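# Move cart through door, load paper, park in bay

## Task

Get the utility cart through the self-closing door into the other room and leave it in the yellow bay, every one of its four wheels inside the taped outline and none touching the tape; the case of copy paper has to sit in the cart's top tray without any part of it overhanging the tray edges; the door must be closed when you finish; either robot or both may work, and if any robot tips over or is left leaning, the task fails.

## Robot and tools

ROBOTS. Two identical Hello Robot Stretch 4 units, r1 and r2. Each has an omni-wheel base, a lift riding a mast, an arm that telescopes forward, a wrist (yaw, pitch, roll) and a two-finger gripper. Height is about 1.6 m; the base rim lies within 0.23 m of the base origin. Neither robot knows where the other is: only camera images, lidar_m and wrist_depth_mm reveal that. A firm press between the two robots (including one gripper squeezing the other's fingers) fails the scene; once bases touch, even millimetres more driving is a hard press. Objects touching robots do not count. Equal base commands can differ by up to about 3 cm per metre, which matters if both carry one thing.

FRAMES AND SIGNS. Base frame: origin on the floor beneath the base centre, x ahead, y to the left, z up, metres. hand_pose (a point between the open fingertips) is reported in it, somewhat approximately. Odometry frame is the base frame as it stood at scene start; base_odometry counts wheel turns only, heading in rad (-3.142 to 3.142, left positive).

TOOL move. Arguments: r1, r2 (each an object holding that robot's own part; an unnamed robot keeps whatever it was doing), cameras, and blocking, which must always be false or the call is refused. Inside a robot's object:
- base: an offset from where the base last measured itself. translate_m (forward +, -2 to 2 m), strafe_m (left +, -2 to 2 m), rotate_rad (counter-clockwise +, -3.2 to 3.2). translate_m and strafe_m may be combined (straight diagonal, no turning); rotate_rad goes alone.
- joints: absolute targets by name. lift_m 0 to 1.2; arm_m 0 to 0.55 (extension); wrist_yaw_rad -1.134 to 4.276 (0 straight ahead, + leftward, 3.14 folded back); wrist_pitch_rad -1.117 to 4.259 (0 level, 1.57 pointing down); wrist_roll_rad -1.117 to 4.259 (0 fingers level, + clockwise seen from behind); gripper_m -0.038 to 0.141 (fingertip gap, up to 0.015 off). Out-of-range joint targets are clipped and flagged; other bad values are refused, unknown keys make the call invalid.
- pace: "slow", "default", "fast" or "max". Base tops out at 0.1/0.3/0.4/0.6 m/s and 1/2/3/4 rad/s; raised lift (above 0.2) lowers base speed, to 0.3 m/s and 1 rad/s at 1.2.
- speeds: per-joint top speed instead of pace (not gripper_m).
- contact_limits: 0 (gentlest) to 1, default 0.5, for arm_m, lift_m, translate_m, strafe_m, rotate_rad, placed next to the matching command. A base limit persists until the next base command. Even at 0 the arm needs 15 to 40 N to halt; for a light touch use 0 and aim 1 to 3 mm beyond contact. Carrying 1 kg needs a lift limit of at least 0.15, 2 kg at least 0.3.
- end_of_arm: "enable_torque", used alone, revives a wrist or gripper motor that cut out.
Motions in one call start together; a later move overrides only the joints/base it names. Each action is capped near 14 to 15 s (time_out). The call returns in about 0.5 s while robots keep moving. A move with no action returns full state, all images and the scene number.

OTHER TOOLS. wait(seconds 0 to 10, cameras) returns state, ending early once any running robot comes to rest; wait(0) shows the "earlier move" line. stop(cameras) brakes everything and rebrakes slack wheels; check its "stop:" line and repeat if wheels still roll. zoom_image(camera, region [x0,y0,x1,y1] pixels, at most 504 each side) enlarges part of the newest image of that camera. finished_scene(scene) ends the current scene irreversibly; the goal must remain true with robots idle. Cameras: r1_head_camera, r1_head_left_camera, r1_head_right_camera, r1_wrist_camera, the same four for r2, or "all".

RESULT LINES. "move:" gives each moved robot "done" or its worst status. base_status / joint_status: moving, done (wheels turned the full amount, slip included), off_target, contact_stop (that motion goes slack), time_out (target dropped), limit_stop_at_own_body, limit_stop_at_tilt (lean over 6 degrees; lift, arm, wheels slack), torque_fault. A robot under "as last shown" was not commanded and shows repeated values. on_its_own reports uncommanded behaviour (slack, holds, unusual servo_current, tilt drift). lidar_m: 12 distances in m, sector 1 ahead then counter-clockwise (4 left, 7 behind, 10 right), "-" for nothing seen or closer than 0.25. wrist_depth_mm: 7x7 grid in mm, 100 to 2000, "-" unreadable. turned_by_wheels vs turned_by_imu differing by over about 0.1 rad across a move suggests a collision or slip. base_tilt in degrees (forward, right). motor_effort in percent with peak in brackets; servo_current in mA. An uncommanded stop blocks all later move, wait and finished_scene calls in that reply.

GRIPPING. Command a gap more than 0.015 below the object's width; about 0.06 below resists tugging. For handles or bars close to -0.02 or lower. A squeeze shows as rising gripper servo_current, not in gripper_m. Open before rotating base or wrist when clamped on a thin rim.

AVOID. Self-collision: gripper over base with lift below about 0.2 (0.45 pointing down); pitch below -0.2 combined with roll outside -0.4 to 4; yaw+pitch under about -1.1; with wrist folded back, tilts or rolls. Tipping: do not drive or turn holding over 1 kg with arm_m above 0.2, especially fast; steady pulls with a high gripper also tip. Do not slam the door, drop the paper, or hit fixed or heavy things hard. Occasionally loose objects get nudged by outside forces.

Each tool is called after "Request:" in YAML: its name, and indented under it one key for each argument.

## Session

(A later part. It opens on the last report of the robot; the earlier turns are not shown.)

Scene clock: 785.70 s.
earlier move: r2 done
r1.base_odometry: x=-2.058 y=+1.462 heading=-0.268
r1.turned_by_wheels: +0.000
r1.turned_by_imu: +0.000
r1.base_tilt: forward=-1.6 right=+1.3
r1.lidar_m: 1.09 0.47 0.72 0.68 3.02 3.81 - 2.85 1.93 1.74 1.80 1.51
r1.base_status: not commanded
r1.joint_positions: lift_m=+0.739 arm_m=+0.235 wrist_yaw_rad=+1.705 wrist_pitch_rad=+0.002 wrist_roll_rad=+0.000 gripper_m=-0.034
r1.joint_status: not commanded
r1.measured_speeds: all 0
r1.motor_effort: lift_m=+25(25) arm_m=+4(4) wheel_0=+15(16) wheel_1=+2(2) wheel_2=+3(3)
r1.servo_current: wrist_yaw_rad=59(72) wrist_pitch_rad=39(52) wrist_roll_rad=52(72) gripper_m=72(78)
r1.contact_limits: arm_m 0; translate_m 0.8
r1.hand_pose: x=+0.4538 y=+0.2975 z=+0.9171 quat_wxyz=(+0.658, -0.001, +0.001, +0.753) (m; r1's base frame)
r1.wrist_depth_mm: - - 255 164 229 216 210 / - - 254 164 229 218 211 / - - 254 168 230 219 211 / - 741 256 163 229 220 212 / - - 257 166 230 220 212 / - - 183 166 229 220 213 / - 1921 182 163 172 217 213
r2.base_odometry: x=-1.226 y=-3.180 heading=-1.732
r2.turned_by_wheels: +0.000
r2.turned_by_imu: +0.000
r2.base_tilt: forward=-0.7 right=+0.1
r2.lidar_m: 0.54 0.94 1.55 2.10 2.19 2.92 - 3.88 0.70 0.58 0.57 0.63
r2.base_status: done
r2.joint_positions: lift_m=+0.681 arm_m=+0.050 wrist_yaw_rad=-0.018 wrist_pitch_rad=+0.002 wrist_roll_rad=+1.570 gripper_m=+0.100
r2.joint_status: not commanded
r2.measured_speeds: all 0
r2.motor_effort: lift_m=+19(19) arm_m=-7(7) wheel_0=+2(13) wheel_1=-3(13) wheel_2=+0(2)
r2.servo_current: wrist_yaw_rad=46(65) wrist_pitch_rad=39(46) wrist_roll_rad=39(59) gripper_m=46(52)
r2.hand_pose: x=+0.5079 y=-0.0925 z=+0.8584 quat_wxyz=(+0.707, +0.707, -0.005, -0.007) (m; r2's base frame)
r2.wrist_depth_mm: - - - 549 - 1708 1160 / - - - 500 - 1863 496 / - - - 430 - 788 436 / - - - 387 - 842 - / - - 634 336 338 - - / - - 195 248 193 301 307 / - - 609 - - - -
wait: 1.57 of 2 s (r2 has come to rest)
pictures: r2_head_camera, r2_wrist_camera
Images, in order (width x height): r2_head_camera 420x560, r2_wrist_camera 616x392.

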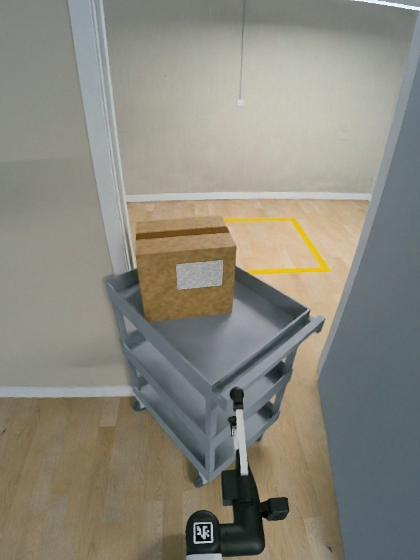

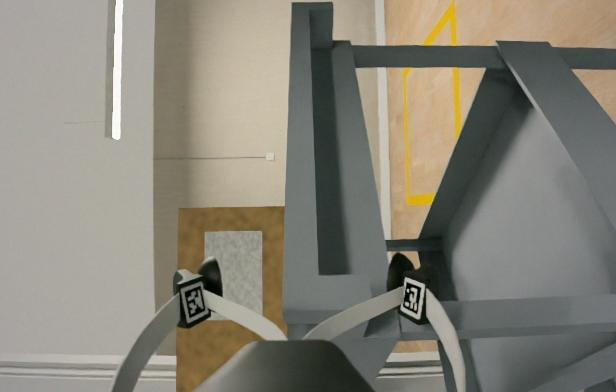

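Request:
move:
  blocking: false
  r2: {"base":{"strafe_m":-0.06},"joints":{"arm_m":0.20},"pace":"slow"}

Request:
wait:
  seconds: 1.2

Request:
wait:
  seconds: 0.8
  cameras: ["r2_wrist_camera"]

Request:
move:
  blocking: false
  r2: {"joints":{"gripper_m":-0.02}}

Request:
wait:
  seconds: 1.5
  cameras: ["r2_head_camera","r2_wrist_camera"]

Scene clock: 793.40 s.
move: r2 moving
r1: as last shown
r1.lidar_m: 1.07 0.47 0.70 0.66 3.00 3.82 - 2.88 1.92 1.75 1.80 1.51
r1.motor_effort: lift_m=+25(25) arm_m=+4(4) wheel_0=+14(15) wheel_1=+2(2) wheel_2=+3(3)
r1.servo_current: wrist_yaw_rad=59(85) wrist_pitch_rad=33(52) wrist_roll_rad=39(65) gripper_m=72(72)
r1.contact_limits: arm_m 0; translate_m 0.8
r1.wrist_depth_mm: - - 254 164 229 217 210 / - - 255 164 229 218 211 / - - 255 168 229 220 211 / - 732 256 163 230 220 212 / - - 257 166 231 220 212 / - - 184 167 229 221 213 / - 1921 255 163 172 219 213
r2.base_odometry: x=-1.240 y=-3.178 heading=-1.732
r2.turned_by_wheels: +0.000
r2.turned_by_imu: +0.000
r2.base_tilt: forward=-0.7 right=+0.0
r2.lidar_m: 0.55 0.93 1.57 2.10 2.20 2.94 - 3.86 0.70 0.58 0.56 0.62
r2.base_status: strafe_m moving
r2.joint_positions: lift_m=+0.681 arm_m=+0.062 wrist_yaw_rad=-0.018 wrist_pitch_rad=+0.002 wrist_roll_rad=+1.570 gripper_m=+0.100
r2.joint_status: arm_m moving
r2.measured_speeds: translate_m=+0.000 strafe_m=-0.056 rotate_rad=+0.002 lift_m=+0.000 arm_m=+0.049 wrist_yaw_rad=+0.000 wrist_pitch_rad=+0.000 wrist_roll_rad=+0.000
r2.motor_effort: lift_m=+19(19) arm_m=+3(10) wheel_0=+6(10) wheel_1=-8(10) wheel_2=+0(1)
r2.servo_current: wrist_yaw_rad=46(52) wrist_pitch_rad=46(46) wrist_roll_rad=46(59) gripper_m=46(52)
r2.hand_pose: x=+0.5202 y=-0.0925 z=+0.8584 quat_wxyz=(+0.707, +0.707, -0.005, -0.007) (m; r2's base frame)
r2.wrist_depth_mm: - - - 549 - 1661 1118 / - - - 500 - 647 496 / - - - 430 - 759 442 / - - - 387 - 842 - / - - 621 336 342 - - / - - 195 242 193 - - / - - 609 - 286 291 -
pictures: none

Scene clock: 794.60 s.
earlier move: r2 moving
r1.base_odometry: x=-2.058 y=+1.462 heading=-0.268
r1.turned_by_wheels: +0.000
r1.turned_by_imu: +0.000
r1.base_tilt: forward=-1.6 right=+1.2
r1.lidar_m: 1.08 0.48 0.63 0.64 2.99 3.80 - 2.88 1.91 1.76 1.77 1.51
r1.base_status: not commanded
r1.joint_positions: lift_m=+0.739 arm_m=+0.235 wrist_yaw_rad=+1.705 wrist_pitch_rad=+0.002 wrist_roll_rad=+0.000 gripper_m=-0.034
r1.joint_status: not commanded
r1.measured_speeds: all 0
r1.motor_effort: lift_m=+25(25) arm_m=+4(4) wheel_0=+15(15) wheel_1=+2(2) wheel_2=+3(3)
r1.servo_current: wrist_yaw_rad=39(85) wrist_pitch_rad=52(59) wrist_roll_rad=39(65) gripper_m=72(78)
r1.contact_limits: arm_m 0; translate_m 0.8
r1.hand_pose: x=+0.4538 y=+0.2975 z=+0.9171 quat_wxyz=(+0.658, -0.001, +0.001, +0.753) (m; r1's base frame)
r1.wrist_depth_mm: - - 254 164 228 216 210 / - - 254 163 229 218 211 / - - 255 168 229 218 211 / - 668 256 163 230 220 212 / - - 257 166 232 220 213 / - - 183 166 229 220 213 / - 691 182 163 172 218 214
r2.base_odometry: x=-1.285 y=-3.170 heading=-1.732
r2.turned_by_wheels: +0.000
r2.turned_by_imu: +0.000
r2.base_tilt: forward=-0.7 right=+0.0
r2.lidar_m: 0.54 0.85 1.55 2.15 2.24 3.00 - 3.76 0.63 0.56 0.50 0.72
r2.base_status: strafe_m moving
r2.joint_positions: lift_m=+0.681 arm_m=+0.168 wrist_yaw_rad=-0.018 wrist_pitch_rad=+0.002 wrist_roll_rad=+1.570 gripper_m=+0.100
r2.joint_status: arm_m moving
r2.measured_speeds: translate_m=+0.000 strafe_m=+0.000 rotate_rad=+0.000 lift_m=+0.000 arm_m=+0.081 wrist_yaw_rad=+0.000 wrist_pitch_rad=+0.000 wrist_roll_rad=+0.000
r2.motor_effort: lift_m=+19(19) arm_m=+6(13) wheel_0=+7(10) wheel_1=-4(10) wheel_2=-1(2)
r2.servo_current: wrist_yaw_rad=59(59) wrist_pitch_rad=39(46) wrist_roll_rad=46(59) gripper_m=52(59)
r2.hand_pose: x=+0.6258 y=-0.0925 z=+0.8584 quat_wxyz=(+0.707, +0.707, -0.005, -0.007) (m; r2's base frame)
r2.wrist_depth_mm: - - - 415 - 1708 1160 / - - - 397 - 1708 442 / - - - 332 - 1863 - / - - - 293 322 1863 - / - - 530 265 276 820 - / - - 195 186 193 - - / - - 508 - 229 - -
wait: 1.20 s; no rest
pictures: none

Scene clock: 795.40 s.
earlier move: r2 moving
r1.base_odometry: x=-2.058 y=+1.462 heading=-0.268
r1.turned_by_wheels: +0.000
r1.turned_by_imu: +0.000
r1.base_tilt: forward=-1.6 right=+1.2
r1.lidar_m: 1.07 0.47 0.67 0.63 3.01 3.79 - 2.88 1.93 1.75 1.80 1.50
r1.base_status: not commanded
r1.joint_positions: lift_m=+0.739 arm_m=+0.235 wrist_yaw_rad=+1.705 wrist_pitch_rad=+0.002 wrist_roll_rad=+0.000 gripper_m=-0.034
r1.joint_status: not commanded
r1.measured_speeds: all 0
r1.motor_effort: lift_m=+25(25) arm_m=+4(4) wheel_0=+14(15) wheel_1=+2(2) wheel_2=+3(3)
r1.servo_current: wrist_yaw_rad=59(85) wrist_pitch_rad=46(59) wrist_roll_rad=46(65) gripper_m=72(78)
r1.contact_limits: arm_m 0; translate_m 0.8
r1.hand_pose: x=+0.4538 y=+0.2975 z=+0.9171 quat_wxyz=(+0.658, -0.001, +0.001, +0.753) (m; r1's base frame)
r1.wrist_depth_mm: - - 253 164 228 217 210 / - - 254 164 229 218 210 / - - 255 168 230 219 211 / - 654 256 164 230 220 212 / - - 257 167 230 220 212 / - - 184 166 229 220 212 / - 691 182 163 172 218 213
r2.base_odometry: x=-1.285 y=-3.170 heading=-1.732
r2.turned_by_wheels: +0.000
r2.turned_by_imu: +0.000
r2.base_tilt: forward=-0.7 right=+0.1
r2.lidar_m: 0.56 0.84 1.57 2.15 2.21 2.99 - 3.82 0.66 0.56 0.48 0.72
r2.base_status: done
r2.joint_positions: lift_m=+0.681 arm_m=+0.200 wrist_yaw_rad=-0.026 wrist_pitch_rad=+0.002 wrist_roll_rad=+1.570 gripper_m=+0.100
r2.joint_status: arm_m moving
r2.measured_speeds: translate_m=+0.000 strafe_m=+0.000 rotate_rad=+0.000 lift_m=+0.000 arm_m=+0.001 wrist_yaw_rad=-0.003 wrist_pitch_rad=+0.000 wrist_roll_rad=+0.000
r2.motor_effort: lift_m=+19(19) arm_m=+10(13) wheel_0=+1(10) wheel_1=-3(10) wheel_2=-1(2)
r2.servo_current: wrist_yaw_rad=46(59) wrist_pitch_rad=39(46) wrist_roll_rad=46(59) gripper_m=46(59)
r2.hand_pose: x=+0.6566 y=-0.0949 z=+0.8584 quat_wxyz=(+0.707, +0.707, -0.008, -0.010) (m; r2's base frame)
r2.wrist_depth_mm: - - - 397 - 1618 1160 / - - - 382 430 1464 439 / - - - 263 - 1708 544 / - - - 285 300 1808 - / - - - 193 252 759 - / - - 195 169 198 - - / - - 480 - 213 - -
wait: 0.80 s; no rest
pictures: r2_wrist_camera
Images, in order (width x height): r2_wrist_camera 616x392.

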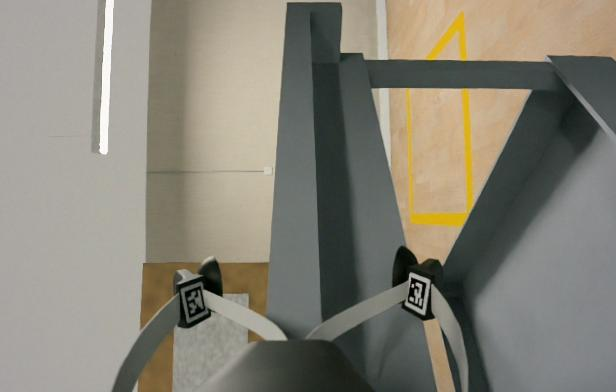

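Scene clock: 795.90 s.
earlier move: r2 done
move: r2 moving
r1: as last shown
r1.base_tilt: forward=-1.6 right=+1.3
r1.lidar_m: 1.06 0.47 0.66 0.65 3.00 3.79 - 2.88 1.91 1.75 1.79 1.51
r1.motor_effort: lift_m=+25(25) arm_m=+4(4) wheel_0=+15(15) wheel_1=+2(2) wheel_2=+3(3)
r1.servo_current: wrist_yaw_rad=46(65) wrist_pitch_rad=39(46) wrist_roll_rad=52(52) gripper_m=72(78)
r1.contact_limits: arm_m 0; translate_m 0.8
r1.wrist_depth_mm: - - 252 164 228 216 210 / - - 253 163 229 219 211 / - - 255 168 229 219 211 / - 668 256 163 230 220 211 / - - 256 166 231 220 212 / - - 184 166 229 220 212 / - 699 182 163 171 218 213
r2.base_odometry: x=-1.285 y=-3.170 heading=-1.732
r2.turned_by_wheels: +0.000
r2.turned_by_imu: +0.000
r2.base_tilt: forward=-0.6 right=+0.1
r2.lidar_m: 0.54 0.86 1.58 2.16 2.24 2.98 - 3.81 0.65 0.55 0.49 0.72
r2.base_status: not commanded
r2.joint_positions: lift_m=+0.681 arm_m=+0.200 wrist_yaw_rad=-0.026 wrist_pitch_rad=+0.003 wrist_roll_rad=+1.570 gripper_m=+0.083
r2.joint_status: gripper_m moving; the others done
r2.measured_speeds: translate_m=+0.000 strafe_m=+0.000 rotate_rad=+0.000 lift_m=+0.000 arm_m=+0.000 wrist_yaw_rad=-0.002 wrist_pitch_rad=+0.011 wrist_roll_rad=+0.000
r2.motor_effort: lift_m=+19(19) arm_m=+9(10) wheel_0=+0(1) wheel_1=-4(4) wheel_2=-1(1)
r2.servo_current: wrist_yaw_rad=52(65) wrist_pitch_rad=46(46) wrist_roll_rad=52(52) gripper_m=130(130)
r2.hand_pose: x=+0.6565 y=-0.0950 z=+0.8581 quat_wxyz=(+0.707, +0.707, -0.008, -0.010) (m; r2's base frame)
r2.wrist_depth_mm: - - - 394 - 1618 1160 / - - - 384 430 1430 439 / - - - 320 - 1808 544 / - - - 225 310 1808 - / - - - 193 254 768 - / - - 196 169 192 - - / - - 480 - 213 - -
pictures: none

Scene clock: 797.33 s.
earlier move: r2 done
r1.base_odometry: x=-2.058 y=+1.462 heading=-0.268
r1.turned_by_wheels: +0.000
r1.turned_by_imu: +0.000
r1.base_tilt: forward=-1.6 right=+1.2
r1.lidar_m: 1.05 0.49 0.65 0.64 2.99 3.81 - 2.88 1.94 1.75 1.79 1.53
r1.base_status: not commanded
r1.joint_positions: lift_m=+0.739 arm_m=+0.235 wrist_yaw_rad=+1.705 wrist_pitch_rad=+0.002 wrist_roll_rad=+0.000 gripper_m=-0.034
r1.joint_status: not commanded
r1.measured_speeds: all 0
r1.motor_effort: lift_m=+25(25) arm_m=+3(4) wheel_0=+15(15) wheel_1=+2(2) wheel_2=+3(3)
r1.servo_current: wrist_yaw_rad=59(72) wrist_pitch_rad=39(52) wrist_roll_rad=39(65) gripper_m=65(78)
r1.contact_limits: arm_m 0; translate_m 0.8
r1.hand_pose: x=+0.4538 y=+0.2975 z=+0.9171 quat_wxyz=(+0.658, -0.001, +0.001, +0.753) (m; r1's base frame)
r1.wrist_depth_mm: - - 253 163 228 217 210 / - - 255 163 229 219 211 / - - 256 168 229 219 211 / - 668 256 163 231 220 212 / - - 257 166 232 220 212 / - - 184 166 228 220 212 / - 691 182 163 172 218 213
r2.base_odometry: x=-1.285 y=-3.170 heading=-1.732
r2.turned_by_wheels: +0.000
r2.turned_by_imu: +0.000
r2.base_tilt: forward=-0.7 right=+0.1
r2.lidar_m: 0.54 0.85 1.55 2.17 2.26 3.01 - 3.80 0.65 0.56 0.49 0.69
r2.base_status: not commanded
r2.joint_positions: lift_m=+0.681 arm_m=+0.200 wrist_yaw_rad=-0.024 wrist_pitch_rad=+0.001 wrist_roll_rad=+1.570 gripper_m=-0.019
r2.joint_status: all done
r2.measured_speeds: all 0
r2.motor_effort: lift_m=+19(19) arm_m=+6(10) wheel_0=+1(1) wheel_1=-3(4) wheel_2=-1(1)
r2.servo_current: wrist_yaw_rad=46(65) wrist_pitch_rad=39(52) wrist_roll_rad=46(59) gripper_m=98(234)
r2.hand_pose: x=+0.6570 y=-0.0942 z=+0.8589 quat_wxyz=(+0.707, +0.707, -0.008, -0.009) (m; r2's base frame)
r2.wrist_depth_mm: - - - 394 - 1618 1138 / - - - 362 415 1537 462 / - - - 246 329 1808 521 / - - - 213 279 1921 - / - - - 185 247 778 - / - - 185 166 181 - - / - - 480 - 206 - -
wait: 1.43 of 1.5 s (r2 has come to rest)
pictures: r2_head_camera, r2_wrist_camera
Images, in order (width x height): r2_head_camera 420x560, r2_wrist_camera 616x392.

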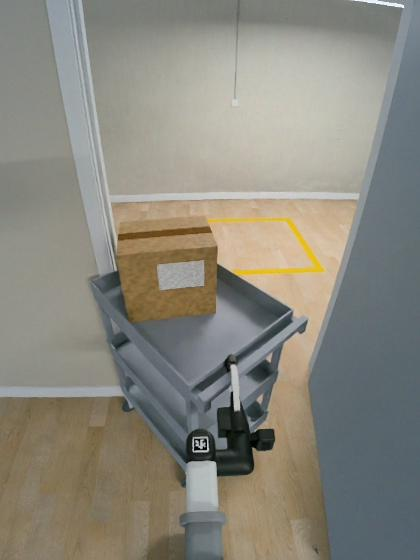

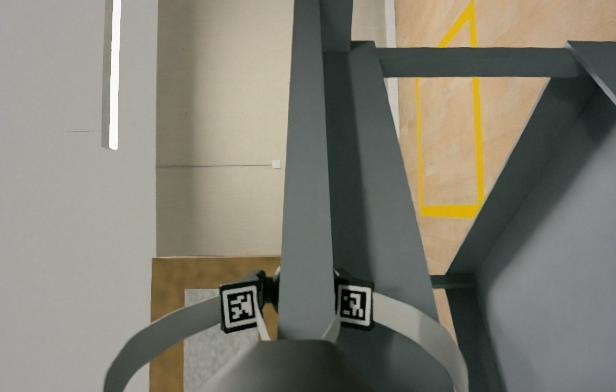

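Request:
move:
  blocking: false
  r2: {"base":{"translate_m":-0.4,"strafe_m":0.2},"pace":"slow"}

Request:
wait:
  seconds: 5
  cameras: ["r2_head_camera"]

Request:
move:
  blocking: false
  r2: {"base":{"translate_m":-0.45,"strafe_m":0.0}}

Request:
wait:
  seconds: 3
  cameras: ["r2_head_camera","r2_wrist_camera"]

Scene clock: 808.10 s.
move: r2 moving
r1: as last shown
r1.base_tilt: forward=-1.6 right=+1.3
r1.lidar_m: 1.07 0.48 0.66 0.63 2.99 3.81 - 2.87 1.92 1.76 1.79 1.53
r1.motor_effort: lift_m=+25(25) arm_m=+4(4) wheel_0=+15(15) wheel_1=+2(2) wheel_2=+3(3)
r1.servo_current: wrist_yaw_rad=59(65) wrist_pitch_rad=46(46) wrist_roll_rad=46(65) gripper_m=72(72)
r1.contact_limits: arm_m 0; translate_m 0.8
r1.wrist_depth_mm: - 691 254 163 229 216 209 / - 707 255 164 229 219 211 / - - 255 168 231 219 211 / - 668 256 163 230 220 211 / - - 257 166 230 220 213 / - - 183 165 229 220 213 / - 691 254 163 171 219 213
r2.base_odometry: x=-1.277 y=-3.159 heading=-1.732
r2.turned_by_wheels: +0.000
r2.turned_by_imu: +0.000
r2.base_tilt: forward=-0.7 right=+0.0
r2.lidar_m: 0.53 0.91 1.58 2.15 2.26 3.00 - 3.81 0.65 0.67 0.52 0.70
r2.base_status: translate_m moving; strafe_m moving
r2.joint_positions: lift_m=+0.681 arm_m=+0.200 wrist_yaw_rad=-0.022 wrist_pitch_rad=+0.001 wrist_roll_rad=+1.570 gripper_m=-0.019
r2.joint_status: not commanded
r2.measured_speeds: translate_m=-0.049 strafe_m=+0.025 rotate_rad=+0.004 lift_m=+0.000 arm_m=+0.000 wrist_yaw_rad=+0.014 wrist_pitch_rad=+0.000 wrist_roll_rad=+0.000
r2.motor_effort: lift_m=+19(19) arm_m=+6(7) wheel_0=-6(10) wheel_1=-4(5) wheel_2=+11(11)
r2.servo_current: wrist_yaw_rad=46(59) wrist_pitch_rad=39(46) wrist_roll_rad=46(59) gripper_m=104(104)
r2.hand_pose: x=+0.6572 y=-0.0936 z=+0.8589 quat_wxyz=(+0.707, +0.707, -0.007, -0.008) (m; r2's base frame)
r2.wrist_depth_mm: - - - 382 - 1618 1205 / - - - 353 413 1618 484 / - - - 298 320 1808 530 / - - - 265 276 1983 - / - - 500 186 248 798 - / - - 187 167 181 - - / - - 484 - 208 - -
pictures: none

Scene clock: 813.10 s.
earlier move: r2 moving
r1.base_odometry: x=-2.058 y=+1.462 heading=-0.268
r1.turned_by_wheels: +0.000
r1.turned_by_imu: +0.000
r1.base_tilt: forward=-1.6 right=+1.3
r1.lidar_m: 1.05 0.47 0.74 0.84 0.82 3.81 - 2.87 1.91 1.76 1.79 1.50
r1.base_status: not commanded
r1.joint_positions: lift_m=+0.739 arm_m=+0.235 wrist_yaw_rad=+1.705 wrist_pitch_rad=+0.002 wrist_roll_rad=+0.000 gripper_m=-0.034
r1.joint_status: not commanded
r1.measured_speeds: all 0
r1.motor_effort: lift_m=+25(25) arm_m=+4(4) wheel_0=+15(16) wheel_1=+2(2) wheel_2=+3(3)
r1.servo_current: wrist_yaw_rad=52(72) wrist_pitch_rad=39(59) wrist_roll_rad=39(72) gripper_m=65(85)
r1.contact_limits: arm_m 0; translate_m 0.8
r1.hand_pose: x=+0.4538 y=+0.2975 z=+0.9171 quat_wxyz=(+0.658, -0.001, +0.001, +0.753) (m; r1's base frame)
r1.wrist_depth_mm: - - 253 164 228 217 210 / - - 255 163 229 218 210 / - - 255 168 230 219 211 / 917 1008 256 163 229 218 211 / 917 - 257 166 231 220 212 / - - 184 166 229 220 213 / - 1983 254 163 172 218 213
r2.base_odometry: x=-1.023 y=-2.808 heading=-1.733
r2.turned_by_wheels: -0.001
r2.turned_by_imu: -0.002
r2.base_tilt: forward=-0.7 right=+0.0
r2.lidar_m: 0.61 1.57 2.04 1.94 2.01 2.69 - 4.11 2.95 0.81 0.87 0.65
r2.base_status: translate_m moving; strafe_m moving
r2.joint_positions: lift_m=+0.681 arm_m=+0.200 wrist_yaw_rad=-0.022 wrist_pitch_rad=+0.000 wrist_roll_rad=+1.570 gripper_m=-0.019
r2.joint_status: not commanded
r2.measured_speeds: all 0
r2.motor_effort: lift_m=+19(19) arm_m=+4(7) wheel_0=-7(15) wheel_1=-5(9) wheel_2=+3(16)
r2.servo_current: wrist_yaw_rad=46(65) wrist_pitch_rad=39(46) wrist_roll_rad=46(59) gripper_m=98(104)
r2.hand_pose: x=+0.6573 y=-0.0936 z=+0.8590 quat_wxyz=(+0.707, +0.707, -0.008, -0.008) (m; r2's base frame)
r2.wrist_depth_mm: - - - 176 236 1756 - / - - 591 175 235 809 - / - - 473 174 233 831 - / - - 512 173 232 820 - / - - 569 173 231 820 - / - - 185 171 180 - - / - - - - 229 - -
wait: 5.00 s; no rest
pictures: r2_head_camera
Images, in order (width x height): r2_head_camera 420x560.

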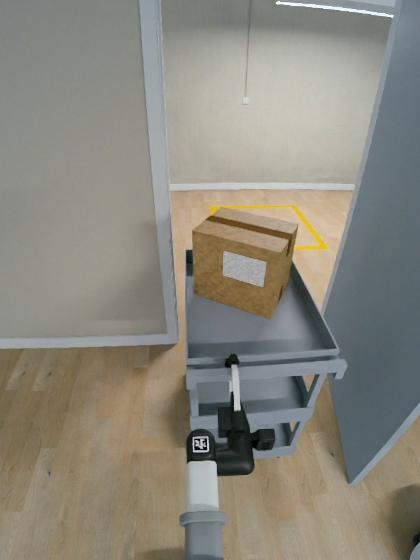

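Scene clock: 813.60 s.
earlier move: r2 done
move: r2 moving
r1: as last shown
r1.lidar_m: 1.10 0.46 0.72 0.82 0.82 3.80 - 2.91 1.94 1.76 1.75 1.51
r1.motor_effort: lift_m=+25(25) arm_m=+4(4) wheel_0=+15(15) wheel_1=+2(2) wheel_2=+3(3)
r1.servo_current: wrist_yaw_rad=52(59) wrist_pitch_rad=46(52) wrist_roll_rad=52(59) gripper_m=72(78)
r1.contact_limits: arm_m 0; translate_m 0.8
r1.wrist_depth_mm: 931 - 255 164 228 217 210 / - - 254 163 229 218 211 / - - 256 168 229 219 211 / 946 - 256 163 231 220 212 / - - 256 167 231 220 211 / - - 183 166 229 220 212 / - 1921 254 163 172 218 213
r2.base_odometry: x=-1.018 y=-2.777 heading=-1.733
r2.turned_by_wheels: +0.000
r2.turned_by_imu: +0.000
r2.base_tilt: forward=-0.6 right=+0.1
r2.lidar_m: 0.60 1.61 2.07 1.93 2.03 2.72 - 4.10 2.94 0.82 0.85 0.64
r2.base_status: translate_m moving; strafe_m moving
r2.joint_positions: lift_m=+0.681 arm_m=+0.200 wrist_yaw_rad=-0.020 wrist_pitch_rad=+0.000 wrist_roll_rad=+1.570 gripper_m=-0.019
r2.joint_status: not commanded
r2.measured_speeds: translate_m=-0.123 strafe_m=+0.001 rotate_rad=-0.001 lift_m=+0.000 arm_m=+0.000 wrist_yaw_rad=+0.011 wrist_pitch_rad=+0.000 wrist_roll_rad=+0.000
r2.motor_effort: lift_m=+19(19) arm_m=+3(4) wheel_0=-7(12) wheel_1=-8(10) wheel_2=+16(16)
r2.servo_current: wrist_yaw_rad=52(59) wrist_pitch_rad=46(46) wrist_roll_rad=39(52) gripper_m=91(104)
r2.hand_pose: x=+0.6575 y=-0.0931 z=+0.8590 quat_wxyz=(+0.707, +0.707, -0.007, -0.007) (m; r2's base frame)
r2.wrist_depth_mm: - - - 171 229 1708 - / - - 521 171 230 798 - / - - 484 172 230 820 - / - - 525 171 230 831 - / - - 569 172 232 820 - / - - 185 173 181 - 488 / - - - - 233 - -
pictures: none

Scene clock: 816.10 s.
earlier move: r2 done
r1.base_odometry: x=-2.058 y=+1.462 heading=-0.268
r1.turned_by_wheels: +0.000
r1.turned_by_imu: +0.000
r1.base_tilt: forward=-1.6 right=+1.3
r1.lidar_m: 1.08 0.48 0.58 0.56 0.88 3.90 - 2.86 1.91 1.75 1.80 1.49
r1.base_status: not commanded
r1.joint_positions: lift_m=+0.739 arm_m=+0.235 wrist_yaw_rad=+1.705 wrist_pitch_rad=+0.002 wrist_roll_rad=+0.000 gripper_m=-0.034
r1.joint_status: not commanded
r1.measured_speeds: all 0
r1.motor_effort: lift_m=+25(25) arm_m=+4(4) wheel_0=+15(15) wheel_1=+2(2) wheel_2=+3(3)
r1.servo_current: wrist_yaw_rad=52(78) wrist_pitch_rad=39(52) wrist_roll_rad=39(72) gripper_m=78(78)
r1.contact_limits: arm_m 0; translate_m 0.8
r1.hand_pose: x=+0.4538 y=+0.2975 z=+0.9171 quat_wxyz=(+0.658, -0.001, +0.001, +0.753) (m; r1's base frame)
r1.wrist_depth_mm: - - 254 164 228 217 210 / - - 255 164 229 218 211 / - - 255 168 229 219 210 / - - 255 163 231 220 213 / 1008 931 255 167 230 219 212 / - 564 180 166 229 220 213 / - 854 182 163 172 217 213
r2.base_odometry: x=-0.951 y=-2.364 heading=-1.733
r2.turned_by_wheels: +0.000
r2.turned_by_imu: +0.001
r2.base_tilt: forward=-0.7 right=+0.1
r2.lidar_m: 0.63 2.04 2.04 1.94 2.02 2.66 3.93 3.98 2.96 2.81 0.95 0.61
r2.base_status: done
r2.joint_positions: lift_m=+0.681 arm_m=+0.200 wrist_yaw_rad=-0.018 wrist_pitch_rad=+0.000 wrist_roll_rad=+1.570 gripper_m=-0.019
r2.joint_status: not commanded
r2.measured_speeds: all 0
r2.motor_effort: lift_m=+19(19) arm_m=-3(4) wheel_0=-2(12) wheel_1=-3(10) wheel_2=+4(19)
r2.servo_current: wrist_yaw_rad=52(59) wrist_pitch_rad=46(52) wrist_roll_rad=52(59) gripper_m=98(104)
r2.hand_pose: x=+0.6577 y=-0.0925 z=+0.8590 quat_wxyz=(+0.707, +0.707, -0.006, -0.006) (m; r2's base frame)
r2.wrist_depth_mm: - 521 473 144 200 - - / 1576 455 436 150 206 - - / 1618 - 488 154 212 - - / 1618 - 559 159 219 - - / 1537 - - 166 228 - - / - - 181 170 181 1464 1205 / - - - - 242 - 1255
wait: 2.50 of 3 s (r2 has come to rest)
pictures: r2_head_camera, r2_wrist_camera
Images, in order (width x height): r2_head_camera 420x560, r2_wrist_camera 616x392.

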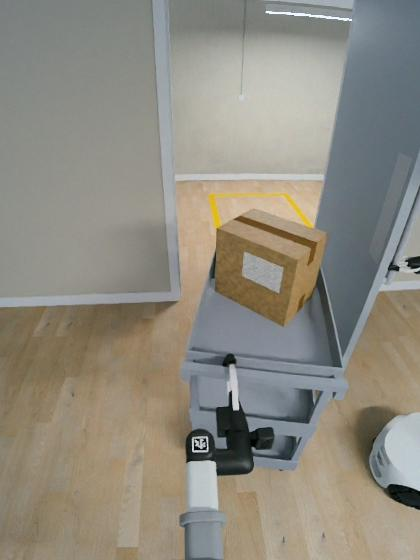

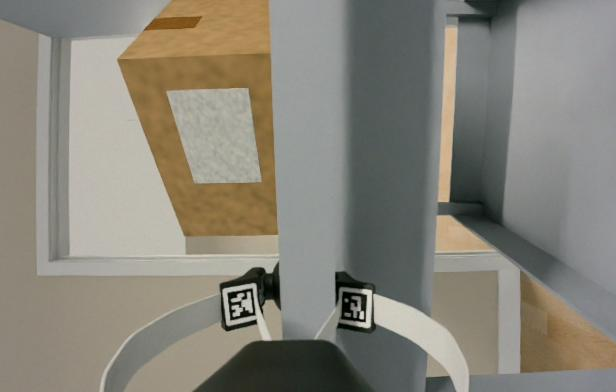

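Request:
move:
  blocking: false
  r2: {"base":{"translate_m":0.02,"strafe_m":-0.08},"pace":"slow"}

Request:
wait:
  seconds: 1.5

Request:
move:
  blocking: false
  r2: {"joints":{"gripper_m":0.07}}

Request:
wait:
  seconds: 1.1

Request:
move:
  blocking: false
  r2: {"base":{"strafe_m":-0.055},"pace":"slow"}

Request:
wait:
  seconds: 1.2

Request:
move:
  blocking: false
  r2: {"joints":{"gripper_m":-0.015}}

Request:
wait:
  seconds: 1.2
  cameras: ["r2_head_camera","r2_wrist_camera"]

Request:
move:
  blocking: false
  r2: {"base":{"translate_m":0.2},"pace":"slow"}

Request:
wait:
  seconds: 3
  cameras: ["r2_wrist_camera","r2_head_camera"]

Scene clock: 835.53 s.
move: r2 moving
r1: as last shown
r1.lidar_m: 1.06 0.46 0.59 0.55 0.85 3.89 - 2.85 1.92 1.75 1.78 1.51
r1.motor_effort: lift_m=+25(25) arm_m=+4(4) wheel_0=+15(16) wheel_1=+2(2) wheel_2=+3(3)
r1.servo_current: wrist_yaw_rad=46(72) wrist_pitch_rad=39(46) wrist_roll_rad=52(59) gripper_m=72(72)
r1.contact_limits: arm_m 0; translate_m 0.8
r1.wrist_depth_mm: - - 254 164 229 217 209 / - - 255 163 229 218 210 / - - 255 167 230 218 211 / - - 256 163 230 220 212 / 1008 917 256 166 231 220 212 / 615 564 179 166 229 221 213 / - 1921 182 163 172 217 213
r2.base_odometry: x=-0.963 y=-2.365 heading=-1.733
r2.turned_by_wheels: +0.001
r2.turned_by_imu: +0.001
r2.base_tilt: forward=-0.7 right=+0.0
r2.lidar_m: 0.56 2.02 2.04 1.94 2.02 2.66 3.97 3.96 2.92 2.81 0.95 0.61
r2.base_status: translate_m moving; strafe_m moving
r2.joint_positions: lift_m=+0.681 arm_m=+0.200 wrist_yaw_rad=-0.018 wrist_pitch_rad=+0.000 wrist_roll_rad=+1.570 gripper_m=-0.019
r2.joint_status: not commanded
r2.measured_speeds: translate_m=+0.012 strafe_m=-0.049 rotate_rad=+0.001 lift_m=+0.000 arm_m=+0.000 wrist_yaw_rad=+0.000 wrist_pitch_rad=+0.000 wrist_roll_rad=+0.000
r2.motor_effort: lift_m=+19(19) arm_m=-3(4) wheel_0=+12(16) wheel_1=-6(7) wheel_2=-5(6)
r2.servo_current: wrist_yaw_rad=46(59) wrist_pitch_rad=46(46) wrist_roll_rad=46(59) gripper_m=98(104)
r2.hand_pose: x=+0.6577 y=-0.0925 z=+0.8590 quat_wxyz=(+0.707, +0.707, -0.006, -0.006) (m; r2's base frame)
r2.wrist_depth_mm: - 517 477 143 198 - - / 1576 455 436 148 204 - - / - - 484 152 211 - - / - - 564 158 218 - - / 1576 - - 164 226 - - / - - 181 169 182 1464 1229 / - - - - 242 - 1229
pictures: none

Scene clock: 837.03 s.
earlier move: r2 moving
r1.base_odometry: x=-2.058 y=+1.462 heading=-0.268
r1.turned_by_wheels: +0.000
r1.turned_by_imu: +0.000
r1.base_tilt: forward=-1.6 right=+1.3
r1.lidar_m: 1.07 0.47 0.55 0.52 0.77 1.02 - 2.86 1.93 1.76 1.78 1.51
r1.base_status: not commanded
r1.joint_positions: lift_m=+0.739 arm_m=+0.235 wrist_yaw_rad=+1.705 wrist_pitch_rad=+0.002 wrist_roll_rad=+0.000 gripper_m=-0.034
r1.joint_status: not commanded
r1.measured_speeds: all 0
r1.motor_effort: lift_m=+25(25) arm_m=+4(4) wheel_0=+15(16) wheel_1=+2(2) wheel_2=+3(3)
r1.servo_current: wrist_yaw_rad=59(72) wrist_pitch_rad=39(52) wrist_roll_rad=46(72) gripper_m=72(78)
r1.contact_limits: arm_m 0; translate_m 0.8
r1.hand_pose: x=+0.4538 y=+0.2975 z=+0.9171 quat_wxyz=(+0.658, -0.001, +0.001, +0.753) (m; r1's base frame)
r1.wrist_depth_mm: - - 253 164 229 217 210 / - - 254 164 229 219 211 / - - 256 168 229 219 211 / - - 256 163 231 220 212 / 831 976 256 166 231 220 213 / 530 - 180 165 228 220 212 / - 504 254 163 172 219 213
r2.base_odometry: x=-1.033 y=-2.371 heading=-1.733
r2.turned_by_wheels: -0.001
r2.turned_by_imu: +0.000
r2.base_tilt: forward=-0.7 right=+0.1
r2.lidar_m: 0.58 1.99 2.12 2.01 2.10 2.81 3.95 4.01 2.88 2.72 0.88 0.60
r2.base_status: translate_m moving; strafe_m moving
r2.joint_positions: lift_m=+0.681 arm_m=+0.200 wrist_yaw_rad=-0.017 wrist_pitch_rad=+0.000 wrist_roll_rad=+1.570 gripper_m=-0.019
r2.joint_status: not commanded
r2.measured_speeds: all 0
r2.motor_effort: lift_m=+19(19) arm_m=-3(4) wheel_0=+9(16) wheel_1=-2(7) wheel_2=-8(9)
r2.servo_current: wrist_yaw_rad=46(59) wrist_pitch_rad=46(46) wrist_roll_rad=46(59) gripper_m=91(104)
r2.hand_pose: x=+0.6577 y=-0.0924 z=+0.8591 quat_wxyz=(+0.707, +0.707, -0.006, -0.006) (m; r2's base frame)
r2.wrist_depth_mm: - - 574 159 215 - - / 1537 - 449 161 219 - - / - - 477 163 221 809 - / - - 530 165 225 820 - / - - 585 168 228 - - / - - 184 171 180 1464 530 / - - - - 234 - 1229
wait: 1.50 s; no rest
pictures: none

Scene clock: 837.53 s.
earlier move: r2 done
move: r2 moving
r1: as last shown
r1.lidar_m: 1.10 0.48 0.53 0.51 0.81 1.00 - 2.90 1.91 1.75 1.78 1.51
r1.motor_effort: lift_m=+25(25) arm_m=+4(4) wheel_0=+15(15) wheel_1=+2(2) wheel_2=+3(3)
r1.servo_current: wrist_yaw_rad=46(72) wrist_pitch_rad=39(46) wrist_roll_rad=52(65) gripper_m=65(78)
r1.contact_limits: arm_m 0; translate_m 0.8
r1.wrist_depth_mm: - - 253 164 228 217 210 / - - 254 164 229 218 210 / - - 256 168 230 220 211 / - - 255 163 231 220 211 / 854 854 257 166 232 220 213 / 530 - 180 166 228 220 213 / - 500 255 163 172 218 213
r2.base_odometry: x=-1.033 y=-2.371 heading=-1.733
r2.turned_by_wheels: +0.000
r2.turned_by_imu: +0.000
r2.base_tilt: forward=-0.7 right=+0.1
r2.lidar_m: 0.61 2.00 2.10 2.02 2.08 2.81 3.99 3.99 2.86 2.72 0.87 0.63
r2.base_status: done
r2.joint_positions: lift_m=+0.681 arm_m=+0.200 wrist_yaw_rad=-0.017 wrist_pitch_rad=+0.000 wrist_roll_rad=+1.570 gripper_m=+0.005
r2.joint_status: gripper_m moving
r2.measured_speeds: all 0
r2.motor_effort: lift_m=+19(19) arm_m=-3(4) wheel_0=+7(7) wheel_1=-2(2) wheel_2=-8(9)
r2.servo_current: wrist_yaw_rad=52(52) wrist_pitch_rad=33(46) wrist_roll_rad=46(52) gripper_m=111(111)
r2.hand_pose: x=+0.6577 y=-0.0924 z=+0.8592 quat_wxyz=(+0.707, +0.707, -0.006, -0.006) (m; r2's base frame)
r2.wrist_depth_mm: - - - 162 220 - - / 1618 - 452 164 222 798 - / - - 480 167 224 809 - / - - 530 169 228 809 - / - - 585 171 231 - - / - - 187 173 184 1464 530 / - 136 - - 237 - 1229
pictures: none

Scene clock: 838.63 s.
earlier move: r2 moving
r1.base_odometry: x=-2.058 y=+1.462 heading=-0.268
r1.turned_by_wheels: +0.000
r1.turned_by_imu: +0.000
r1.base_tilt: forward=-1.6 right=+1.3
r1.lidar_m: 1.07 0.48 0.53 0.51 0.79 1.01 - 2.87 1.93 1.74 1.78 1.50
r1.base_status: not commanded
r1.joint_positions: lift_m=+0.739 arm_m=+0.235 wrist_yaw_rad=+1.705 wrist_pitch_rad=+0.002 wrist_roll_rad=+0.000 gripper_m=-0.034
r1.joint_status: not commanded
r1.measured_speeds: all 0
r1.motor_effort: lift_m=+25(25) arm_m=+4(4) wheel_0=+14(16) wheel_1=+2(2) wheel_2=+3(3)
r1.servo_current: wrist_yaw_rad=59(72) wrist_pitch_rad=39(52) wrist_roll_rad=59(65) gripper_m=72(78)
r1.contact_limits: arm_m 0; translate_m 0.8
r1.hand_pose: x=+0.4538 y=+0.2975 z=+0.9171 quat_wxyz=(+0.658, -0.001, +0.001, +0.753) (m; r1's base frame)
r1.wrist_depth_mm: - - 253 164 229 218 210 / - - 254 163 229 219 212 / - - 254 167 229 220 211 / - - 256 163 230 219 212 / 831 946 256 167 231 220 213 / 521 - 180 166 229 220 213 / - 153 178 163 172 218 213
r2.base_odometry: x=-1.033 y=-2.371 heading=-1.733
r2.turned_by_wheels: +0.000
r2.turned_by_imu: +0.000
r2.base_tilt: forward=-0.7 right=+0.0
r2.lidar_m: 0.60 2.01 2.11 2.01 2.08 2.80 3.97 3.97 2.87 2.74 0.87 0.62
r2.base_status: done
r2.joint_positions: lift_m=+0.681 arm_m=+0.200 wrist_yaw_rad=-0.018 wrist_pitch_rad=+0.000 wrist_roll_rad=+1.570 gripper_m=+0.070
r2.joint_status: gripper_m moving
r2.measured_speeds: all 0
r2.motor_effort: lift_m=+19(19) arm_m=-3(4) wheel_0=+6(8) wheel_1=-2(3) wheel_2=-9(9)
r2.servo_current: wrist_yaw_rad=46(59) wrist_pitch_rad=39(46) wrist_roll_rad=46(59) gripper_m=65(111)
r2.hand_pose: x=+0.6577 y=-0.0925 z=+0.8592 quat_wxyz=(+0.707, +0.707, -0.006, -0.006) (m; r2's base frame)
r2.wrist_depth_mm: - - - 171 228 - - / 1576 - 477 174 230 809 - / - - 484 176 234 820 - / - - 539 178 236 842 - / - - 591 180 239 - - / - - 189 181 191 1499 504 / - - - - 245 - 1229
wait: 1.10 s; no rest
pictures: none

Scene clock: 839.13 s.
earlier move: r2 done
move: r2 moving
r1: as last shown
r1.lidar_m: 1.08 0.47 0.55 0.51 0.78 0.99 - 2.88 1.88 1.75 1.78 1.54
r1.motor_effort: lift_m=+25(25) arm_m=+4(4) wheel_0=+15(15) wheel_1=+2(2) wheel_2=+3(3)
r1.servo_current: wrist_yaw_rad=59(78) wrist_pitch_rad=33(46) wrist_roll_rad=39(59) gripper_m=72(78)
r1.contact_limits: arm_m 0; translate_m 0.8
r1.wrist_depth_mm: - - 255 164 229 218 210 / - - 254 164 229 217 211 / - - 256 168 229 218 211 / - - 256 163 230 220 212 / 831 - 256 167 230 220 213 / 521 - 179 166 229 220 213 / - 154 179 163 171 218 213
r2.base_odometry: x=-1.047 y=-2.368 heading=-1.733
r2.turned_by_wheels: +0.000
r2.turned_by_imu: +0.000
r2.base_tilt: forward=-0.7 right=+0.1
r2.lidar_m: 0.60 2.00 2.10 2.00 2.10 2.81 3.95 3.99 2.86 2.70 0.86 0.62
r2.base_status: strafe_m moving
r2.joint_positions: lift_m=+0.681 arm_m=+0.200 wrist_yaw_rad=-0.018 wrist_pitch_rad=+0.000 wrist_roll_rad=+1.570 gripper_m=+0.070
r2.joint_status: all done
r2.measured_speeds: translate_m=+0.000 strafe_m=-0.057 rotate_rad=-0.002 lift_m=+0.000 arm_m=+0.000 wrist_yaw_rad=+0.000 wrist_pitch_rad=+0.000 wrist_roll_rad=+0.000
r2.motor_effort: lift_m=+19(19) arm_m=-2(3) wheel_0=+7(13) wheel_1=-7(7) wheel_2=+0(7)
r2.servo_current: wrist_yaw_rad=39(65) wrist_pitch_rad=46(46) wrist_roll_rad=46(52) gripper_m=46(59)
r2.hand_pose: x=+0.6576 y=-0.0927 z=+0.8592 quat_wxyz=(+0.707, +0.707, -0.007, -0.006) (m; r2's base frame)
r2.wrist_depth_mm: - - - 174 230 - - / - - 512 177 234 788 - / - - 480 178 237 820 - / - - 530 181 240 831 - / - - 585 183 242 - - / - - 188 184 191 1464 488 / - - - - - - 1229
pictures: none

Scene clock: 840.30 s.
earlier move: r2 done
r1.base_odometry: x=-2.058 y=+1.462 heading=-0.268
r1.turned_by_wheels: +0.000
r1.turned_by_imu: +0.000
r1.base_tilt: forward=-1.6 right=+1.2
r1.lidar_m: 1.08 0.48 0.54 0.48 0.72 0.92 - 2.91 1.93 1.75 1.79 1.49
r1.base_status: not commanded
r1.joint_positions: lift_m=+0.739 arm_m=+0.235 wrist_yaw_rad=+1.705 wrist_pitch_rad=+0.002 wrist_roll_rad=+0.000 gripper_m=-0.034
r1.joint_status: not commanded
r1.measured_speeds: all 0
r1.motor_effort: lift_m=+25(25) arm_m=+4(4) wheel_0=+15(16) wheel_1=+2(2) wheel_2=+3(3)
r1.servo_current: wrist_yaw_rad=52(78) wrist_pitch_rad=46(52) wrist_roll_rad=59(65) gripper_m=65(78)
r1.contact_limits: arm_m 0; translate_m 0.8
r1.hand_pose: x=+0.4538 y=+0.2975 z=+0.9171 quat_wxyz=(+0.658, -0.001, +0.001, +0.753) (m; r1's base frame)
r1.wrist_depth_mm: - - 254 164 228 216 210 / - - 254 163 229 217 211 / - - 256 168 230 219 211 / - - 256 163 230 220 212 / 778 - 257 166 231 220 211 / 512 - 180 165 228 221 213 / - 154 178 163 172 218 213
r2.base_odometry: x=-1.087 y=-2.362 heading=-1.733
r2.turned_by_wheels: +0.000
r2.turned_by_imu: +0.000
r2.base_tilt: forward=-0.6 right=+0.0
r2.lidar_m: 0.61 1.98 2.19 2.08 2.15 2.85 3.98 3.91 2.78 2.66 0.82 0.62
r2.base_status: done
r2.joint_positions: lift_m=+0.681 arm_m=+0.200 wrist_yaw_rad=-0.018 wrist_pitch_rad=+0.000 wrist_roll_rad=+1.570 gripper_m=+0.070
r2.joint_status: all done
r2.measured_speeds: all 0
r2.motor_effort: lift_m=+19(19) arm_m=+2(3) wheel_0=+7(13) wheel_1=-3(7) wheel_2=+0(7)
r2.servo_current: wrist_yaw_rad=46(65) wrist_pitch_rad=39(46) wrist_roll_rad=46(59) gripper_m=52(59)
r2.hand_pose: x=+0.6576 y=-0.0927 z=+0.8592 quat_wxyz=(+0.707, +0.707, -0.007, -0.006) (m; r2's base frame)
r2.wrist_depth_mm: - - - 176 235 - - / 1618 - 585 178 237 820 - / - - 473 180 239 842 - / - - 517 182 243 842 - / 1618 - 564 185 244 842 - / 1499 - 190 186 187 - - / - - - - - - 480
wait: 1.17 of 1.2 s (r2 has come to rest)
pictures: none

Scene clock: 840.80 s.
move: r2 moving
r1: as last shown
r1.base_tilt: forward=-1.6 right=+1.3
r1.lidar_m: 1.08 0.48 0.54 0.50 0.71 0.92 - 2.86 1.91 1.75 1.79 1.49
r1.motor_effort: lift_m=+25(25) arm_m=+4(4) wheel_0=+15(15) wheel_1=+2(2) wheel_2=+3(3)
r1.servo_current: wrist_yaw_rad=52(59) wrist_pitch_rad=39(46) wrist_roll_rad=46(65) gripper_m=72(72)
r1.contact_limits: arm_m 0; translate_m 0.8
r1.wrist_depth_mm: - - 253 164 228 217 210 / - - 255 164 229 219 211 / - - 255 167 229 220 211 / - - 255 163 231 219 211 / 798 - 257 167 230 219 213 / 512 - 180 166 229 221 213 / - 154 179 163 171 219 213
r2.base_odometry: x=-1.087 y=-2.362 heading=-1.733
r2.turned_by_wheels: +0.000
r2.turned_by_imu: +0.000
r2.base_tilt: forward=-0.7 right=+0.1
r2.lidar_m: 0.62 2.02 2.17 2.05 2.13 2.84 3.96 3.93 2.82 2.68 0.82 0.62
r2.base_status: not commanded
r2.joint_positions: lift_m=+0.681 arm_m=+0.200 wrist_yaw_rad=-0.018 wrist_pitch_rad=+0.000 wrist_roll_rad=+1.570 gripper_m=+0.051
r2.joint_status: gripper_m moving
r2.measured_speeds: all 0
r2.motor_effort: lift_m=+19(19) arm_m=+4(4) wheel_0=+7(7) wheel_1=-3(4) wheel_2=+0(0)
r2.servo_current: wrist_yaw_rad=52(59) wrist_pitch_rad=46(46) wrist_roll_rad=39(52) gripper_m=143(143)
r2.hand_pose: x=+0.6576 y=-0.0927 z=+0.8591 quat_wxyz=(+0.707, +0.707, -0.006, -0.006) (m; r2's base frame)
r2.wrist_depth_mm: - - - 179 236 - - / 1618 - 603 180 238 820 - / 1618 492 477 181 240 831 - / - - 512 183 242 831 - / 1576 - 554 186 245 854 - / - - 191 186 189 - - / - - - - - - 496
pictures: none

Scene clock: 841.90 s.
earlier move: r2 done
r1.base_odometry: x=-2.058 y=+1.462 heading=-0.268
r1.turned_by_wheels: +0.000
r1.turned_by_imu: +0.000
r1.base_tilt: forward=-1.6 right=+1.3
r1.lidar_m: 1.10 0.48 0.52 0.49 0.70 0.94 - 2.89 1.92 1.74 1.79 1.50
r1.base_status: not commanded
r1.joint_positions: lift_m=+0.739 arm_m=+0.235 wrist_yaw_rad=+1.705 wrist_pitch_rad=+0.002 wrist_roll_rad=+0.000 gripper_m=-0.034
r1.joint_status: not commanded
r1.measured_speeds: all 0
r1.motor_effort: lift_m=+25(25) arm_m=+3(4) wheel_0=+15(15) wheel_1=+2(2) wheel_2=+3(3)
r1.servo_current: wrist_yaw_rad=46(72) wrist_pitch_rad=39(46) wrist_roll_rad=52(65) gripper_m=72(78)
r1.contact_limits: arm_m 0; translate_m 0.8
r1.hand_pose: x=+0.4538 y=+0.2975 z=+0.9171 quat_wxyz=(+0.658, -0.001, +0.001, +0.753) (m; r1's base frame)
r1.wrist_depth_mm: - - 255 164 229 216 209 / - - 254 163 229 218 211 / - - 256 168 231 219 211 / - - 256 163 230 220 213 / 778 - 257 166 231 220 213 / 521 - 180 166 229 220 212 / - 488 254 164 172 218 213
r2.base_odometry: x=-1.087 y=-2.362 heading=-1.733
r2.turned_by_wheels: +0.000
r2.turned_by_imu: +0.000
r2.base_tilt: forward=-0.6 right=+0.0
r2.lidar_m: 0.60 1.96 2.17 2.07 2.12 2.88 3.96 3.90 2.81 2.67 0.83 0.60
r2.base_status: not commanded
r2.joint_positions: lift_m=+0.681 arm_m=+0.200 wrist_yaw_rad=-0.018 wrist_pitch_rad=+0.000 wrist_roll_rad=+1.570 gripper_m=-0.014
r2.joint_status: all done
r2.measured_speeds: all 0
r2.motor_effort: lift_m=+19(19) arm_m=+4(4) wheel_0=+4(7) wheel_1=-4(4) wheel_2=+0(1)
r2.servo_current: wrist_yaw_rad=39(59) wrist_pitch_rad=39(46) wrist_roll_rad=52(59) gripper_m=104(215)
r2.hand_pose: x=+0.6576 y=-0.0927 z=+0.8591 quat_wxyz=(+0.707, +0.707, -0.006, -0.006) (m; r2's base frame)
r2.wrist_depth_mm: - - - 169 227 - - / 1618 - 591 170 229 759 - / 1618 484 466 172 231 831 - / 1618 - 504 232 233 831 - / 1576 - 564 175 236 - - / 1464 - 186 177 181 - - / - - - - - 1430 488
wait: 1.10 of 1.2 s (r2 has come to rest)
pictures: r2_head_camera, r2_wrist_camera
Images, in order (width x height): r2_head_camera 420x560, r2_wrist_camera 616x392.

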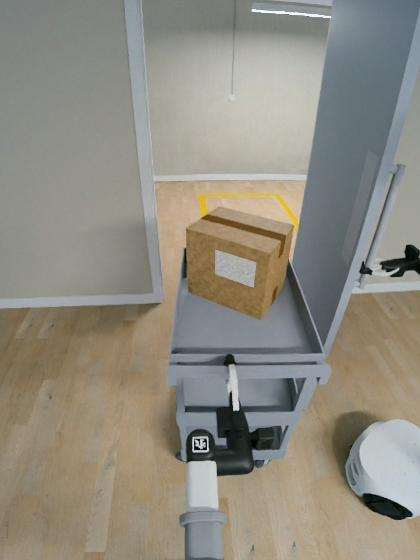

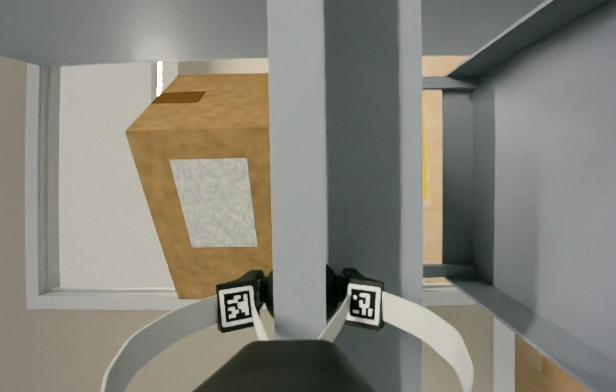

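Scene clock: 842.40 s.
move: r2 moving
r1: as last shown
r1.base_tilt: forward=-1.6 right=+1.2
r1.lidar_m: 1.06 0.48 0.53 0.48 0.72 0.91 - 2.86 1.92 1.76 1.76 1.51
r1.motor_effort: lift_m=+25(25) arm_m=+4(4) wheel_0=+15(15) wheel_1=+2(2) wheel_2=+3(3)
r1.servo_current: wrist_yaw_rad=52(59) wrist_pitch_rad=39(52) wrist_roll_rad=39(52) gripper_m=65(78)
r1.contact_limits: arm_m 0; translate_m 0.8
r1.wrist_depth_mm: - - 254 164 229 217 210 / - - 256 163 229 217 211 / - - 255 168 230 219 211 / - - 257 163 230 220 213 / 778 - 257 167 230 220 213 / 508 - 180 166 228 221 213 / - 154 255 163 172 218 213
r2.base_odometry: x=-1.089 y=-2.374 heading=-1.733
r2.turned_by_wheels: +0.000
r2.turned_by_imu: +0.001
r2.base_tilt: forward=-0.7 right=+0.1
r2.lidar_m: 0.61 2.00 2.16 2.07 2.13 2.84 3.97 3.92 2.82 2.68 0.83 0.62
r2.base_status: translate_m moving
r2.joint_positions: lift_m=+0.681 arm_m=+0.200 wrist_yaw_rad=-0.019 wrist_pitch_rad=+0.000 wrist_roll_rad=+1.570 gripper_m=-0.014
r2.joint_status: not commanded
r2.measured_speeds: translate_m=+0.042 strafe_m=+0.000 rotate_rad=-0.008 lift_m=+0.000 arm_m=+0.000 wrist_yaw_rad=-0.001 wrist_pitch_rad=+0.000 wrist_roll_rad=+0.000
r2.motor_effort: lift_m=+19(19) arm_m=+4(4) wheel_0=+5(9) wheel_1=+9(9) wheel_2=-14(14)
r2.servo_current: wrist_yaw_rad=39(52) wrist_pitch_rad=39(46) wrist_roll_rad=59(65) gripper_m=72(111)
r2.hand_pose: x=+0.6575 y=-0.0930 z=+0.8591 quat_wxyz=(+0.707, +0.707, -0.007, -0.007) (m; r2's base frame)
r2.wrist_depth_mm: - - - 166 224 - - / 1576 - 603 167 225 759 - / - 488 459 169 229 820 - / - - 496 169 229 842 - / - - 549 171 231 842 - / - - 187 172 180 - - / - 136 - - 235 - 496
pictures: none

Scene clock: 845.17 s.
earlier move: r2 done
r1.base_odometry: x=-2.058 y=+1.462 heading=-0.268
r1.turned_by_wheels: +0.000
r1.turned_by_imu: +0.000
r1.base_tilt: forward=-1.6 right=+1.2
r1.lidar_m: 1.09 0.47 0.54 0.53 0.71 3.80 - 2.88 1.93 1.75 1.78 1.50
r1.base_status: not commanded
r1.joint_positions: lift_m=+0.739 arm_m=+0.235 wrist_yaw_rad=+1.705 wrist_pitch_rad=+0.002 wrist_roll_rad=+0.000 gripper_m=-0.034
r1.joint_status: not commanded
r1.measured_speeds: all 0
r1.motor_effort: lift_m=+25(25) arm_m=+4(4) wheel_0=+15(15) wheel_1=+2(2) wheel_2=+3(3)
r1.servo_current: wrist_yaw_rad=52(72) wrist_pitch_rad=46(52) wrist_roll_rad=39(72) gripper_m=72(78)
r1.contact_limits: arm_m 0; translate_m 0.8
r1.hand_pose: x=+0.4538 y=+0.2975 z=+0.9171 quat_wxyz=(+0.658, -0.001, +0.001, +0.753) (m; r1's base frame)
r1.wrist_depth_mm: - - 254 164 228 217 210 / - - 255 164 229 218 211 / - - 255 168 229 218 211 / - - 257 163 230 220 212 / - 768 258 166 231 220 213 / - 504 180 165 229 220 213 / - 154 255 163 171 217 214
r2.base_odometry: x=-1.119 y=-2.559 heading=-1.734
r2.turned_by_wheels: -0.001
r2.turned_by_imu: -0.001
r2.base_tilt: forward=-0.6 right=+0.1
r2.lidar_m: 0.61 1.80 2.19 2.08 2.16 2.88 4.21 3.92 2.80 0.77 0.74 0.58
r2.base_status: done
r2.joint_positions: lift_m=+0.681 arm_m=+0.200 wrist_yaw_rad=-0.023 wrist_pitch_rad=+0.000 wrist_roll_rad=+1.570 gripper_m=-0.014
r2.joint_status: not commanded
r2.measured_speeds: all 0
r2.motor_effort: lift_m=+19(19) arm_m=+4(4) wheel_0=+0(11) wheel_1=+3(9) wheel_2=-9(16)
r2.servo_current: wrist_yaw_rad=52(59) wrist_pitch_rad=33(46) wrist_roll_rad=52(65) gripper_m=72(111)
r2.hand_pose: x=+0.6572 y=-0.0941 z=+0.8591 quat_wxyz=(+0.707, +0.707, -0.008, -0.008) (m; r2's base frame)
r2.wrist_depth_mm: - 480 492 139 193 - - / - 436 427 145 202 768 - / - - 473 150 211 - - / - - 554 158 219 - - / - - - 165 230 1921 - / - - 189 173 181 1618 492 / - - - - - 122 1205
wait: 2.77 of 3 s (r2 has come to rest)
pictures: r2_head_camera, r2_wrist_camera
Images, in order (width x height): r2_head_camera 420x560, r2_wrist_camera 616x392.

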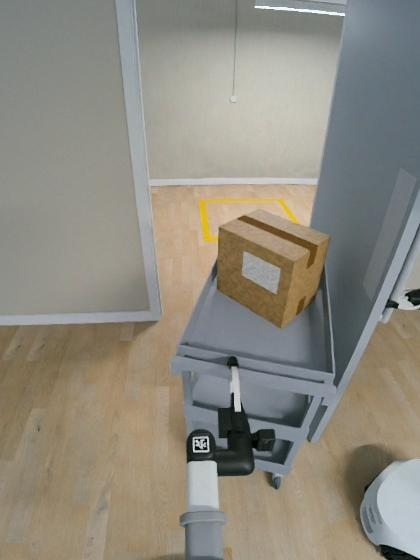

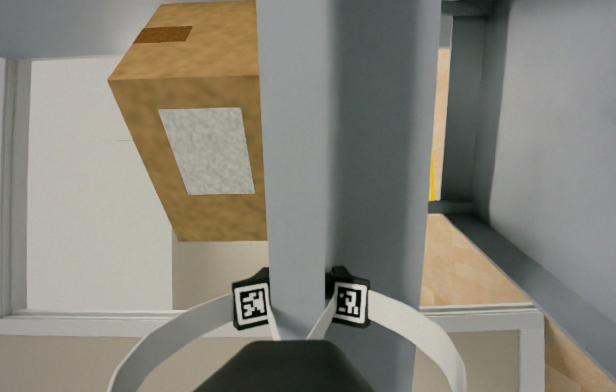

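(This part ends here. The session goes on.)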